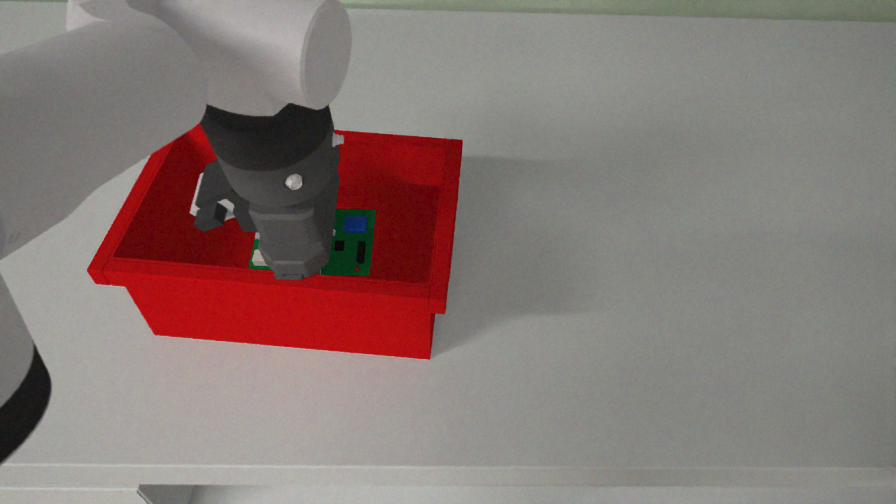

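>>> move --target '{"side":"left","x":0.495,"y":0.125,"z":0.922,"quat_wxyz":[0.997,-0.013,-0.073,0.002]}' --cameras '["left_wrist_camera"]'

>>> move --joints '{"left_gripper_m":0.098}' --cameras '["left_wrist_camera"]'

>>> move --target '{"side":"left","x":0.48,"y":0.125,"z":1.06,"quat_wxyz":[1,0,0,0]}' --cameras '["head_camera"]'

>>> move --target '{"side":"left","x":0.4,"y":0.125,"z":1.16,"quat_wxyz":[1,0,0,0]}' --cameras '["head_camera"]'

>>> move --base '{"x_m_s":-0.3,"for_s":1.7}' --cameras '[]'

>>> move --target '{"side":"left","x":0.28,"y":0.14,"z":1.15,"quat_wxyz":[1,0,0,0]}' --cameras '[]'

Scene clock: 347.70 s.
Joint torques (N m): left_arm=[-22.82 7.75 3.64 -1.01 0.21 -0.05 0.06] | right_arm=[7.3 -2.47 -4.47 -5.75 0.09 -1.21 0.07]
External joint torques (N m): left_arm=[2.08 -0.27 -1.02 -0.38 0.26 0.28 0.06] | right_arm=[-0.52 1.01 0.42 1.08 -0.37 0.01 0.03]
Wrist force (N): left_arm=[-3.7 1.0 -9.8] | right_arm=[-2.0 10.3 -11.8]
Wrist torque (N m): left_arm=[-0.14 -0.58 -0.19] | right_arm=[-0.09 0.62 0.48]
Wrist force, peak (N): left_arm=[5.8 1.3 32.5] | right_arm=[-2.1 10.5 -11.8]
move: done
base_odometry: x=+2.287 y=+0.332 heading=+0.539
lidar_m: 1.02 0.50 0.51 1.34 3.52 4.11 3.99 1.75 1.24 1.17 0.82 1.07
base_status: not commanded
joint_positions: torso_squat_rad=+0.350 torso_shift_rad=+0.000 torso_pitch_rad=+0.500 torso_yaw_rad=+0.000 left_shoulder_pitch_rad=-1.779 left_shoulder_roll_rad=+0.504 left_shoulder_yaw_rad=-1.229 left_elbow_rad=-0.505 left_forearm_roll_rad=+1.429 left_wrist_pitch_rad=+1.214 left_hand_roll_rad=+0.456 left_gripper_m=+0.071 right_shoulder_pitch_rad=+0.938 right_shoulder_roll_rad=-0.824 right_shoulder_yaw_rad=-0.218 right_elbow_rad=-2.617 right_forearm_roll_rad=-0.251 right_wrist_pitch_rad=+0.397 right_hand_roll_rad=-0.617 right_gripper_m=+0.099 head_pan_rad=+0.000 head_tilt_rad=+0.400
joint_status: all done
wheel_motors_off: 0
motor_effort: left_wheel=+3(4) right_wheel=-1(4)
contact_limits: left_gripper_m 672 mA
chest: x=-0.0798 y=-0.0007 z=+1.2096 quat_wxyz=(+0.969, +0.000, +0.247, +0.000)
left_hand: x=+0.4951 y=+0.1249 z=+0.9209 quat_wxyz=(+0.998, -0.012, -0.065, +0.002)
left_hand_status: reached (checked arc, planned for 0.6 s): 1 mm and 0.9 deg off.
right_hand: x=+0.1055 y=-0.3204 z=+0.9498 quat_wxyz=(+0.936, +0.047, -0.349, +0.016)
left_wrist_camera: T_world_to_cam=[[0.992965, 0.0200576, 0.116694, -0.602946], [-0.0423697, -0.8601, 0.508363, -0.305453], [0.110565, -0.509732, -0.853199, 0.863618], [0, 0, 0, 1]] pos_world=[0.490276, 0.189586, 0.96248]

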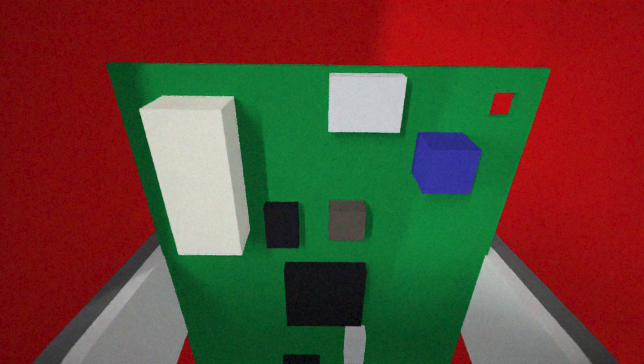

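Scene clock: 348.50 s.
Joint torques (N m): left_arm=[-22.76 7.58 3.62 -0.83 0.2 -0.02 0.05] | right_arm=[7.62 -2.6 -4.62 -5.87 0.01 -1.35 0.1]
External joint torques (N m): left_arm=[2.15 -0.43 -1.04 -0.2 0.25 0.31 0.06] | right_arm=[-0.19 0.88 0.27 0.97 -0.45 -0.12 0.06]
Wrist force (N): left_arm=[-2.0 0.7 -8.8] | right_arm=[-2.2 10.4 -11.3]
Wrist torque (N m): left_arm=[-0.13 -0.49 -0.19] | right_arm=[-0.10 0.58 0.48]
Wrist force, peak (N): left_arm=[-3.5 0.8 -9.4] | right_arm=[-2.1 10.4 -11.7]
move: done
base_odometry: x=+2.287 y=+0.332 heading=+0.539
lidar_m: 1.02 0.50 0.51 1.35 3.52 4.11 4.00 1.75 1.23 1.18 0.82 1.07
base_status: not commanded
joint_positions: torso_squat_rad=+0.350 torso_shift_rad=+0.000 torso_pitch_rad=+0.500 torso_yaw_rad=+0.000 left_shoulder_pitch_rad=-1.779 left_shoulder_roll_rad=+0.504 left_shoulder_yaw_rad=-1.229 left_elbow_rad=-0.505 left_forearm_roll_rad=+1.429 left_wrist_pitch_rad=+1.214 left_hand_roll_rad=+0.456 left_gripper_m=+0.098 right_shoulder_pitch_rad=+0.938 right_shoulder_roll_rad=-0.824 right_shoulder_yaw_rad=-0.218 right_elbow_rad=-2.617 right_forearm_roll_rad=-0.251 right_wrist_pitch_rad=+0.397 right_hand_roll_rad=-0.617 right_gripper_m=+0.099 head_pan_rad=+0.000 head_tilt_rad=+0.400
joint_status: all done
wheel_motors_off: 0
motor_effort: left_wheel=+2(4) right_wheel=-1(4)
contact_limits: left_gripper_m 672 mA
chest: x=-0.0798 y=-0.0007 z=+1.2096 quat_wxyz=(+0.969, +0.000, +0.247, +0.000)
left_hand: x=+0.4951 y=+0.1249 z=+0.9209 quat_wxyz=(+0.998, -0.012, -0.065, +0.002)
right_hand: x=+0.1055 y=-0.3204 z=+0.9498 quat_wxyz=(+0.936, +0.047, -0.349, +0.016)
left_wrist_camera: T_world_to_cam=[[0.992965, 0.0200576, 0.116694, -0.602946], [-0.0423697, -0.8601, 0.508363, -0.305453], [0.110565, -0.509732, -0.853199, 0.863618], [0, 0, 0, 1]] pos_world=[0.490276, 0.189586, 0.96248]

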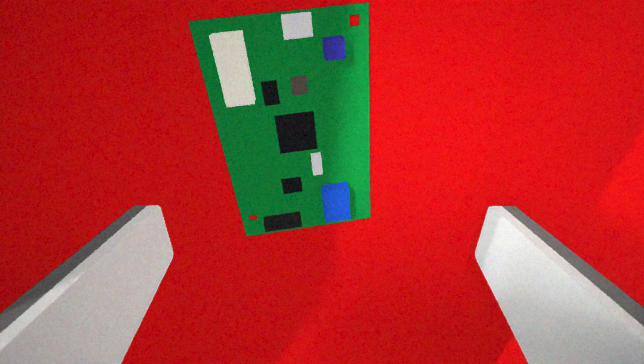

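Scene clock: 349.47 s.
Joint torques (N m): left_arm=[-23 7.59 5.17 -0.27 0.22 -0.4 -0.07] | right_arm=[7.4 -2.49 -4.98 -5.88 0.02 -1.22 0]
External joint torques (N m): left_arm=[2.45 -0.53 0.49 0.31 0.2 -0.33 -0.07] | right_arm=[-0.42 0.98 -0.1 0.96 -0.44 0 -0.04]
Wrist force (N): left_arm=[-2.2 0.7 -9.5] | right_arm=[-2.3 10.3 -11.6]
Wrist torque (N m): left_arm=[-0.13 -0.48 -0.21] | right_arm=[-0.10 0.59 0.48]
Wrist force, peak (N): left_arm=[-1.6 0.7 -11.4] | right_arm=[-1.7 10.5 -11.8]
move: done
base_odometry: x=+2.287 y=+0.332 heading=+0.539
lidar_m: 1.02 0.50 0.51 1.34 3.52 4.11 4.00 1.75 1.24 1.17 0.83 1.06
base_status: not commanded
joint_positions: torso_squat_rad=+0.350 torso_shift_rad=+0.000 torso_pitch_rad=+0.500 torso_yaw_rad=+0.000 left_shoulder_pitch_rad=-2.029 left_shoulder_roll_rad=+0.573 left_shoulder_yaw_rad=-1.187 left_elbow_rad=-0.500 left_forearm_roll_rad=+1.511 left_wrist_pitch_rad=+1.611 left_hand_roll_rad=+0.438 left_gripper_m=+0.098 right_shoulder_pitch_rad=+0.938 right_shoulder_roll_rad=-0.824 right_shoulder_yaw_rad=-0.218 right_elbow_rad=-2.617 right_forearm_roll_rad=-0.251 right_wrist_pitch_rad=+0.397 right_hand_roll_rad=-0.617 right_gripper_m=+0.099 head_pan_rad=+0.000 head_tilt_rad=+0.400
joint_status: all done
wheel_motors_off: 0
motor_effort: left_wheel=+0(4) right_wheel=-1(4)
contact_limits: left_gripper_m 672 mA
chest: x=-0.0797 y=-0.0007 z=+1.2096 quat_wxyz=(+0.969, +0.000, +0.247, +0.000)
left_hand: x=+0.4801 y=+0.1250 z=+1.0602 quat_wxyz=(+1.000, +0.000, +0.002, +0.000)
left_hand_status: reached (checked arc, planned for 0.6 s): 0 mm and 0.2 deg off.
right_hand: x=+0.1056 y=-0.3204 z=+0.9498 quat_wxyz=(+0.936, +0.047, -0.349, +0.016)
head_camera: T_world_to_cam=[[0.0288935, -0.998758, 0.0405946, -0.0593259], [-0.757461, -0.0483763, -0.651086, 0.980746], [0.652241, -0.0119367, -0.757918, 0.957705], [0, 0, 0, 1]] pos_world=[0.119937, -0.000375459, 1.36682]

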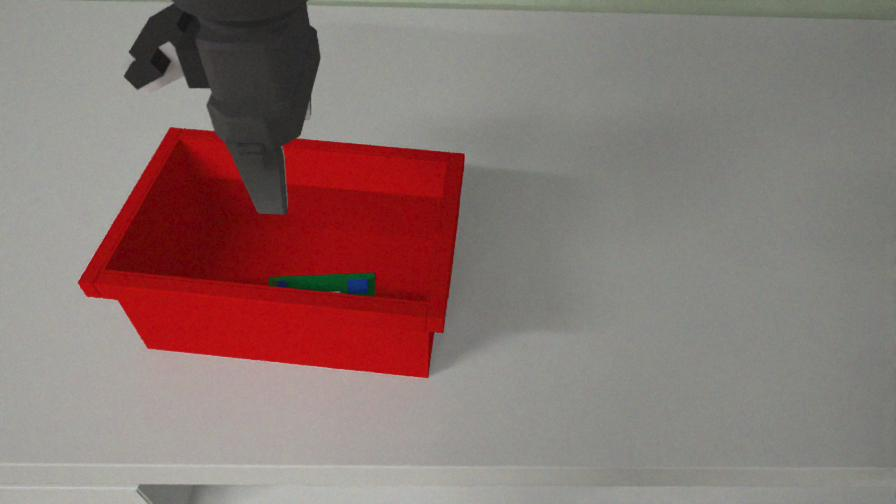

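Scene clock: 351.17 s.
Joint torques (N m): left_arm=[-20.74 6.46 9.73 0.36 0.19 0 -0.23] | right_arm=[7.38 -2.44 -4.79 -5.7 0.08 -1.23 0.05]
External joint torques (N m): left_arm=[1.04 -0.41 0.44 -0.43 0.17 0.06 -0.23] | right_arm=[-0.43 1.03 0.1 1.14 -0.38 -0.01 0.02]
Wrist force (N): left_arm=[-2.5 0.8 -9.2] | right_arm=[-2.0 10.3 -11.3]
Wrist torque (N m): left_arm=[-0.18 -0.49 -0.19] | right_arm=[-0.09 0.62 0.49]
Wrist force, peak (N): left_arm=[-2.4 1.0 -10.3] | right_arm=[-1.9 10.6 -11.7]
move: done
base_odometry: x=+2.287 y=+0.332 heading=+0.539
lidar_m: 1.02 0.49 0.51 1.34 3.52 4.11 3.99 1.75 1.24 1.17 0.82 1.07
base_status: not commanded
joint_positions: torso_squat_rad=+0.350 torso_shift_rad=+0.000 torso_pitch_rad=+0.500 torso_yaw_rad=+0.000 left_shoulder_pitch_rad=-2.102 left_shoulder_roll_rad=+0.957 left_shoulder_yaw_rad=-1.152 left_elbow_rad=-1.274 left_forearm_roll_rad=+1.694 left_wrist_pitch_rad=+1.781 left_hand_roll_rad=+0.890 left_gripper_m=+0.098 right_shoulder_pitch_rad=+0.938 right_shoulder_roll_rad=-0.824 right_shoulder_yaw_rad=-0.218 right_elbow_rad=-2.617 right_forearm_roll_rad=-0.251 right_wrist_pitch_rad=+0.397 right_hand_roll_rad=-0.617 right_gripper_m=+0.099 head_pan_rad=+0.000 head_tilt_rad=+0.400
joint_status: all done
wheel_motors_off: 0
motor_effort: left_wheel=+2(3) right_wheel=-2(3)
contact_limits: left_gripper_m 672 mA
chest: x=-0.0797 y=-0.0007 z=+1.2096 quat_wxyz=(+0.969, +0.000, +0.247, +0.000)
left_hand: x=+0.4000 y=+0.1250 z=+1.1600 quat_wxyz=(+1.000, +0.000, +0.000, +0.000)
left_hand_status: reached (checked arc, planned for 1.1 s): 0 mm and 0.0 deg off.
right_hand: x=+0.1056 y=-0.3204 z=+0.9497 quat_wxyz=(+0.936, +0.047, -0.349, +0.016)
head_camera: T_world_to_cam=[[0.0289745, -0.998753, 0.0406588, -0.059423], [-0.7575, -0.0484789, -0.651033, 0.980679], [0.652192, -0.0119356, -0.75796, 0.957768], [0, 0, 0, 1]] pos_world=[0.119937, -0.000375083, 1.36682]

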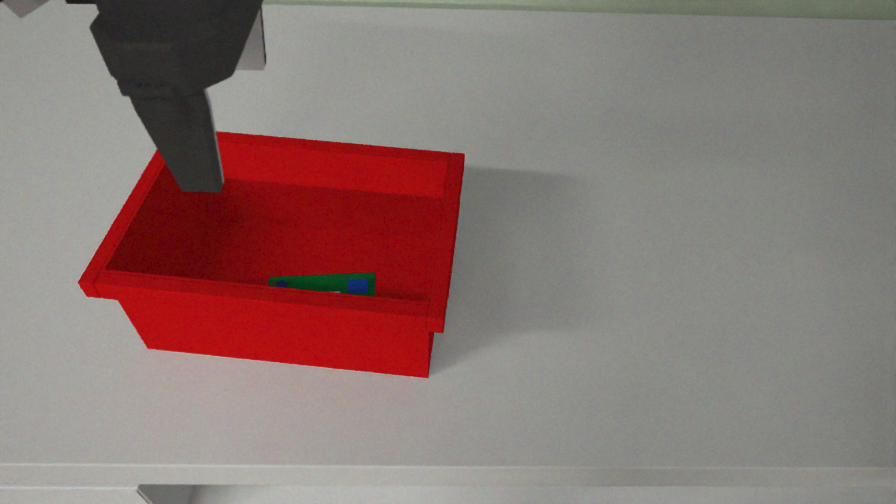

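Scene clock: 354.20 s.
Joint torques (N m): left_arm=[-20.54 6.39 9.76 0.37 0.12 -0.04 -0.24] | right_arm=[7.48 -2.55 -4.82 -5.81 0.03 -1.17 -0.02]
External joint torques (N m): left_arm=[1.23 -0.47 0.48 -0.42 0.09 0.02 -0.24] | right_arm=[-0.34 0.92 0.06 1.03 -0.43 0.05 -0.06]
Wrist force (N): left_arm=[-2.5 0.7 -9.2] | right_arm=[-1.9 10.2 -11.5]
Wrist torque (N m): left_arm=[-0.15 -0.50 -0.21] | right_arm=[-0.08 0.63 0.47]
Wrist force, peak (N): left_arm=[-3.0 0.7 -9.6] | right_arm=[-2.4 10.6 -11.9]
move: done
base_odometry: x=+1.849 y=+0.071 heading=+0.539
lidar_m: 1.42 0.95 1.21 2.84 3.53 3.63 3.49 1.77 1.26 1.19 1.20 1.15
base_status: done (sent for 1.7 of 1.7 s)
joint_positions: torso_squat_rad=+0.350 torso_shift_rad=+0.000 torso_pitch_rad=+0.500 torso_yaw_rad=+0.000 left_shoulder_pitch_rad=-2.102 left_shoulder_roll_rad=+0.957 left_shoulder_yaw_rad=-1.152 left_elbow_rad=-1.274 left_forearm_roll_rad=+1.694 left_wrist_pitch_rad=+1.781 left_hand_roll_rad=+0.890 left_gripper_m=+0.098 right_shoulder_pitch_rad=+0.938 right_shoulder_roll_rad=-0.824 right_shoulder_yaw_rad=-0.218 right_elbow_rad=-2.617 right_forearm_roll_rad=-0.251 right_wrist_pitch_rad=+0.397 right_hand_roll_rad=-0.617 right_gripper_m=+0.099 head_pan_rad=+0.000 head_tilt_rad=+0.400
joint_status: not commanded
wheel_motors_off: 0
motor_effort: left_wheel=+6(28) right_wheel=-1(22)
contact_limits: left_gripper_m 672 mA
chest: x=-0.0797 y=-0.0007 z=+1.2096 quat_wxyz=(+0.969, +0.000, +0.247, +0.000)
left_hand: x=+0.4000 y=+0.1250 z=+1.1601 quat_wxyz=(+1.000, +0.000, +0.000, +0.000)
right_hand: x=+0.1056 y=-0.3204 z=+0.9498 quat_wxyz=(+0.936, +0.047, -0.349, +0.016)

Scene clock: 355.73 s.
Joint torques (N m): left_arm=[-14.36 5.53 10.55 1.96 0.14 -0.27 -0.29] | right_arm=[7.57 -2.49 -4.9 -5.98 0.04 -1.2 0.06]
External joint torques (N m): left_arm=[1.99 -0.11 0.9 -0.09 0.08 -0.23 -0.29] | right_arm=[-0.25 0.99 -0.02 0.86 -0.42 0.02 0.02]
Wrist force (N): left_arm=[-2.6 0.7 -9.8] | right_arm=[-2.1 10.4 -11.5]
Wrist torque (N m): left_arm=[-0.13 -0.54 -0.21] | right_arm=[-0.09 0.61 0.48]
Wrist force, peak (N): left_arm=[-2.5 0.9 -9.9] | right_arm=[-2.1 10.4 -11.8]
move: done
base_odometry: x=+1.849 y=+0.071 heading=+0.539
lidar_m: 1.41 0.94 1.21 2.84 3.53 3.62 3.48 1.79 1.26 1.20 1.21 1.15
base_status: not commanded
joint_positions: torso_squat_rad=+0.350 torso_shift_rad=+0.000 torso_pitch_rad=+0.500 torso_yaw_rad=+0.000 left_shoulder_pitch_rad=-2.008 left_shoulder_roll_rad=+1.246 left_shoulder_yaw_rad=-1.077 left_elbow_rad=-1.964 left_forearm_roll_rad=+1.838 left_wrist_pitch_rad=+1.715 left_hand_roll_rad=+1.287 left_gripper_m=+0.098 right_shoulder_pitch_rad=+0.938 right_shoulder_roll_rad=-0.824 right_shoulder_yaw_rad=-0.218 right_elbow_rad=-2.617 right_forearm_roll_rad=-0.251 right_wrist_pitch_rad=+0.397 right_hand_roll_rad=-0.617 right_gripper_m=+0.099 head_pan_rad=+0.000 head_tilt_rad=+0.400
joint_status: all done
wheel_motors_off: 0
motor_effort: left_wheel=+7(7) right_wheel=-2(4)
contact_limits: left_gripper_m 672 mA
chest: x=-0.0797 y=-0.0007 z=+1.2096 quat_wxyz=(+0.969, +0.000, +0.247, +0.000)
left_hand: x=+0.2795 y=+0.1398 z=+1.1503 quat_wxyz=(+1.000, +0.001, +0.004, -0.002)
left_hand_status: reached (checked arc, planned for 1.0 s): 1 mm and 0.5 deg off.
right_hand: x=+0.1056 y=-0.3204 z=+0.9498 quat_wxyz=(+0.936, +0.047, -0.349, +0.016)

>>> move --base '{"turn_rad_s":0.8,"for_s":3.14}' --joints '{"torso_pitch_rad":0.35,"head_tilt_rad":0.6,"left_gripper_m":0.0}' --cameras '[]'

>>> move --base '{"x_m_s":0.36,"for_s":5}' --cameras '[]'

>>> move --base '{"x_m_s":0.36,"for_s":4.3}' --cameras '[]'

>>> move --base '{"turn_rad_s":0.4,"for_s":1.58}' --cameras '["head_camera"]'

Scene clock: 372.30 s.
Joint torques (N m): left_arm=[-14.57 5.22 9.63 2.77 0 -0.33 -0.24] | right_arm=[5.97 -4.01 -5.46 -6.27 0.28 -1.46 0.09]
External joint torques (N m): left_arm=[1.24 0.15 0.35 -0.38 0.22 -0.22 -0.23] | right_arm=[-0.27 0.71 0.1 1.01 -0.25 -0.07 0.05]
Wrist force (N): left_arm=[-3.3 0.8 -9.4] | right_arm=[-3.0 10.5 -10.8]
Wrist torque (N m): left_arm=[-0.13 -0.54 -0.20] | right_arm=[-0.10 0.54 0.47]
Wrist force, peak (N): left_arm=[-3.6 0.8 -9.8] | right_arm=[-2.1 10.7 -11.7]
move: done
base_odometry: x=+1.849 y=+0.071 heading=+3.046
lidar_m: 3.77 3.49 2.03 1.29 1.16 1.17 1.15 1.56 0.98 1.13 2.57 3.46
base_status: done (sent for 3.13 of 3.13 s)
joint_positions: torso_squat_rad=+0.350 torso_shift_rad=+0.000 torso_pitch_rad=+0.350 torso_yaw_rad=+0.000 left_shoulder_pitch_rad=-2.008 left_shoulder_roll_rad=+1.246 left_shoulder_yaw_rad=-1.077 left_elbow_rad=-1.964 left_forearm_roll_rad=+1.838 left_wrist_pitch_rad=+1.715 left_hand_roll_rad=+1.287 left_gripper_m=+0.000 right_shoulder_pitch_rad=+0.938 right_shoulder_roll_rad=-0.824 right_shoulder_yaw_rad=-0.218 right_elbow_rad=-2.617 right_forearm_roll_rad=-0.251 right_wrist_pitch_rad=+0.397 right_hand_roll_rad=-0.617 right_gripper_m=+0.099 head_pan_rad=+0.000 head_tilt_rad=+0.600
joint_status: all done
wheel_motors_off: 0
motor_effort: left_wheel=+0(28) right_wheel=+2(27)
contact_limits: left_gripper_m 672 mA
chest: x=-0.1220 y=-0.0007 z=+1.2287 quat_wxyz=(+0.985, +0.000, +0.174, +0.000)
left_hand: x=+0.2420 y=+0.1398 z=+1.2237 quat_wxyz=(+0.997, +0.002, -0.071, -0.001)
right_hand: x=+0.1000 y=-0.3205 z=+0.9995 quat_wxyz=(+0.907, +0.046, -0.418, +0.019)

Scene clock: 378.67 s.
Joint torques (N m): left_arm=[-14.84 4.99 9.49 3.01 -0.02 -0.33 -0.29] | right_arm=[5.9 -3.83 -5.28 -6.28 0.07 -1.5 0.01]
External joint torques (N m): left_arm=[0.98 -0.08 0.2 -0.15 0.2 -0.21 -0.28] | right_arm=[-0.34 0.89 0.29 1 -0.46 -0.12 -0.04]
Wrist force (N): left_arm=[-3.4 0.9 -9.6] | right_arm=[-2.8 10.4 -10.7]
Wrist torque (N m): left_arm=[-0.16 -0.56 -0.19] | right_arm=[-0.09 0.59 0.47]
Wrist force, peak (N): left_arm=[-3.4 1.2 -9.8] | right_arm=[-3.0 10.7 -11.1]
move: done
base_odometry: x=+0.057 y=+0.243 heading=+3.046
lidar_m: 2.78 2.00 2.07 2.55 2.31 2.32 2.85 2.28 2.62 2.52 2.29 2.32
base_status: done (sent for 5 of 5 s)
joint_positions: torso_squat_rad=+0.350 torso_shift_rad=+0.000 torso_pitch_rad=+0.350 torso_yaw_rad=+0.000 left_shoulder_pitch_rad=-2.008 left_shoulder_roll_rad=+1.246 left_shoulder_yaw_rad=-1.077 left_elbow_rad=-1.964 left_forearm_roll_rad=+1.838 left_wrist_pitch_rad=+1.715 left_hand_roll_rad=+1.287 left_gripper_m=+0.000 right_shoulder_pitch_rad=+0.938 right_shoulder_roll_rad=-0.824 right_shoulder_yaw_rad=-0.218 right_elbow_rad=-2.617 right_forearm_roll_rad=-0.251 right_wrist_pitch_rad=+0.397 right_hand_roll_rad=-0.617 right_gripper_m=+0.099 head_pan_rad=+0.000 head_tilt_rad=+0.600
joint_status: not commanded
wheel_motors_off: 0
motor_effort: left_wheel=+3(28) right_wheel=-2(30)
contact_limits: left_gripper_m 672 mA
chest: x=-0.1219 y=-0.0007 z=+1.2287 quat_wxyz=(+0.985, +0.000, +0.174, +0.000)
left_hand: x=+0.2421 y=+0.1398 z=+1.2236 quat_wxyz=(+0.998, +0.002, -0.071, -0.001)
right_hand: x=+0.1001 y=-0.3205 z=+0.9994 quat_wxyz=(+0.907, +0.046, -0.418, +0.019)

Scene clock: 384.33 s.
Joint torques (N m): left_arm=[-14.62 5.33 9.52 2.95 -0.07 -0.32 -0.3] | right_arm=[5.79 -3.72 -5.4 -6.41 0.09 -1.39 0.04]
External joint torques (N m): left_arm=[1.2 0.27 0.23 -0.2 0.16 -0.2 -0.3] | right_arm=[-0.45 0.99 0.16 0.88 -0.43 -0.01 0]
Wrist force (N): left_arm=[-3.3 0.9 -9.8] | right_arm=[-2.6 10.8 -10.8]
Wrist torque (N m): left_arm=[-0.15 -0.53 -0.19] | right_arm=[-0.11 0.58 0.46]
Wrist force, peak (N): left_arm=[-3.7 1.1 -9.8] | right_arm=[-3.0 10.8 -11.0]
move: done
base_odometry: x=-1.484 y=+0.391 heading=+3.046
lidar_m: 1.22 1.50 0.86 1.03 2.49 3.32 3.87 3.49 2.31 1.44 1.31 1.32
base_status: done (sent for 4.3 of 4.3 s)
joint_positions: torso_squat_rad=+0.350 torso_shift_rad=+0.000 torso_pitch_rad=+0.350 torso_yaw_rad=+0.000 left_shoulder_pitch_rad=-2.008 left_shoulder_roll_rad=+1.246 left_shoulder_yaw_rad=-1.077 left_elbow_rad=-1.964 left_forearm_roll_rad=+1.838 left_wrist_pitch_rad=+1.715 left_hand_roll_rad=+1.287 left_gripper_m=+0.000 right_shoulder_pitch_rad=+0.938 right_shoulder_roll_rad=-0.824 right_shoulder_yaw_rad=-0.218 right_elbow_rad=-2.617 right_forearm_roll_rad=-0.251 right_wrist_pitch_rad=+0.397 right_hand_roll_rad=-0.617 right_gripper_m=+0.099 head_pan_rad=+0.000 head_tilt_rad=+0.600
joint_status: not commanded
wheel_motors_off: 0
motor_effort: left_wheel=+0(27) right_wheel=-2(20)
contact_limits: left_gripper_m 672 mA
chest: x=-0.1219 y=-0.0007 z=+1.2287 quat_wxyz=(+0.985, +0.000, +0.174, +0.000)
left_hand: x=+0.2421 y=+0.1398 z=+1.2236 quat_wxyz=(+0.998, +0.002, -0.071, -0.001)
right_hand: x=+0.1001 y=-0.3205 z=+0.9994 quat_wxyz=(+0.907, +0.046, -0.418, +0.019)

Scene clock: 387.00 s.
Joint torques (N m): left_arm=[-14.67 5.1 9.57 2.88 -0.05 -0.36 -0.23] | right_arm=[5.91 -3.93 -5.29 -6.31 0.13 -1.4 0.08]
External joint torques (N m): left_arm=[1.15 0.03 0.29 -0.27 0.18 -0.24 -0.23] | right_arm=[-0.33 0.79 0.27 0.98 -0.4 -0.01 0.04]
Wrist force (N): left_arm=[-3.4 0.6 -9.5] | right_arm=[-2.7 10.6 -10.8]
Wrist torque (N m): left_arm=[-0.11 -0.55 -0.19] | right_arm=[-0.11 0.58 0.47]
Wrist force, peak (N): left_arm=[-3.6 1.2 -9.6] | right_arm=[-2.6 10.8 -11.1]
move: done
base_odometry: x=-1.484 y=+0.391 heading=-2.611
lidar_m: 1.04 0.87 1.11 2.81 3.37 3.65 3.49 2.04 1.42 1.34 1.33 1.22
base_status: done (sent for 1.57 of 1.57 s)
joint_positions: torso_squat_rad=+0.350 torso_shift_rad=+0.000 torso_pitch_rad=+0.350 torso_yaw_rad=+0.000 left_shoulder_pitch_rad=-2.008 left_shoulder_roll_rad=+1.246 left_shoulder_yaw_rad=-1.077 left_elbow_rad=-1.964 left_forearm_roll_rad=+1.838 left_wrist_pitch_rad=+1.715 left_hand_roll_rad=+1.287 left_gripper_m=+0.000 right_shoulder_pitch_rad=+0.938 right_shoulder_roll_rad=-0.824 right_shoulder_yaw_rad=-0.218 right_elbow_rad=-2.617 right_forearm_roll_rad=-0.251 right_wrist_pitch_rad=+0.397 right_hand_roll_rad=-0.617 right_gripper_m=+0.099 head_pan_rad=+0.000 head_tilt_rad=+0.600
joint_status: not commanded
wheel_motors_off: 0
motor_effort: left_wheel=+0(29) right_wheel=+2(26)
contact_limits: left_gripper_m 672 mA
chest: x=-0.1219 y=-0.0007 z=+1.2287 quat_wxyz=(+0.985, +0.000, +0.174, +0.000)
left_hand: x=+0.2421 y=+0.1398 z=+1.2237 quat_wxyz=(+0.997, +0.002, -0.071, -0.001)
right_hand: x=+0.1001 y=-0.3205 z=+0.9994 quat_wxyz=(+0.907, +0.046, -0.418, +0.019)
head_camera: T_world_to_cam=[[0.0309709, -0.998753, 0.0391557, -0.0566676], [-0.789137, -0.0484758, -0.612301, 0.895935], [0.613436, -0.0119357, -0.789654, 1.07164], [0, 0, 0, 1]] pos_world=[0.0513884, -0.000375095, 1.39703]

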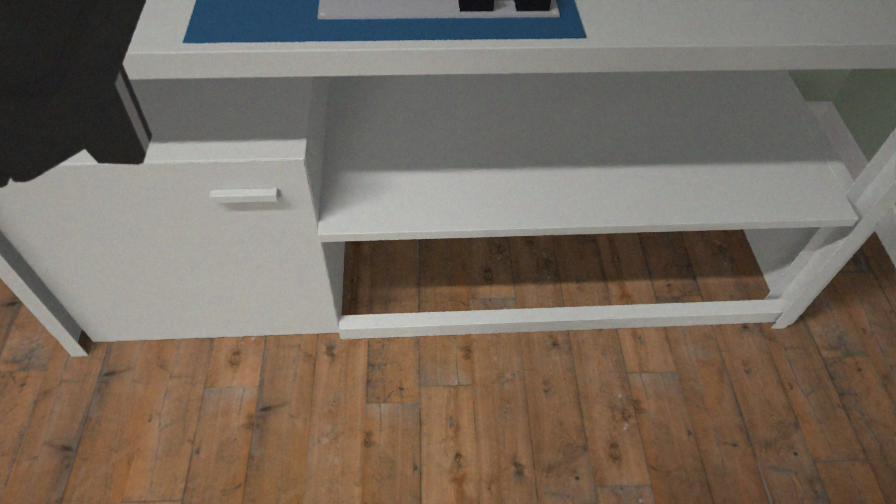

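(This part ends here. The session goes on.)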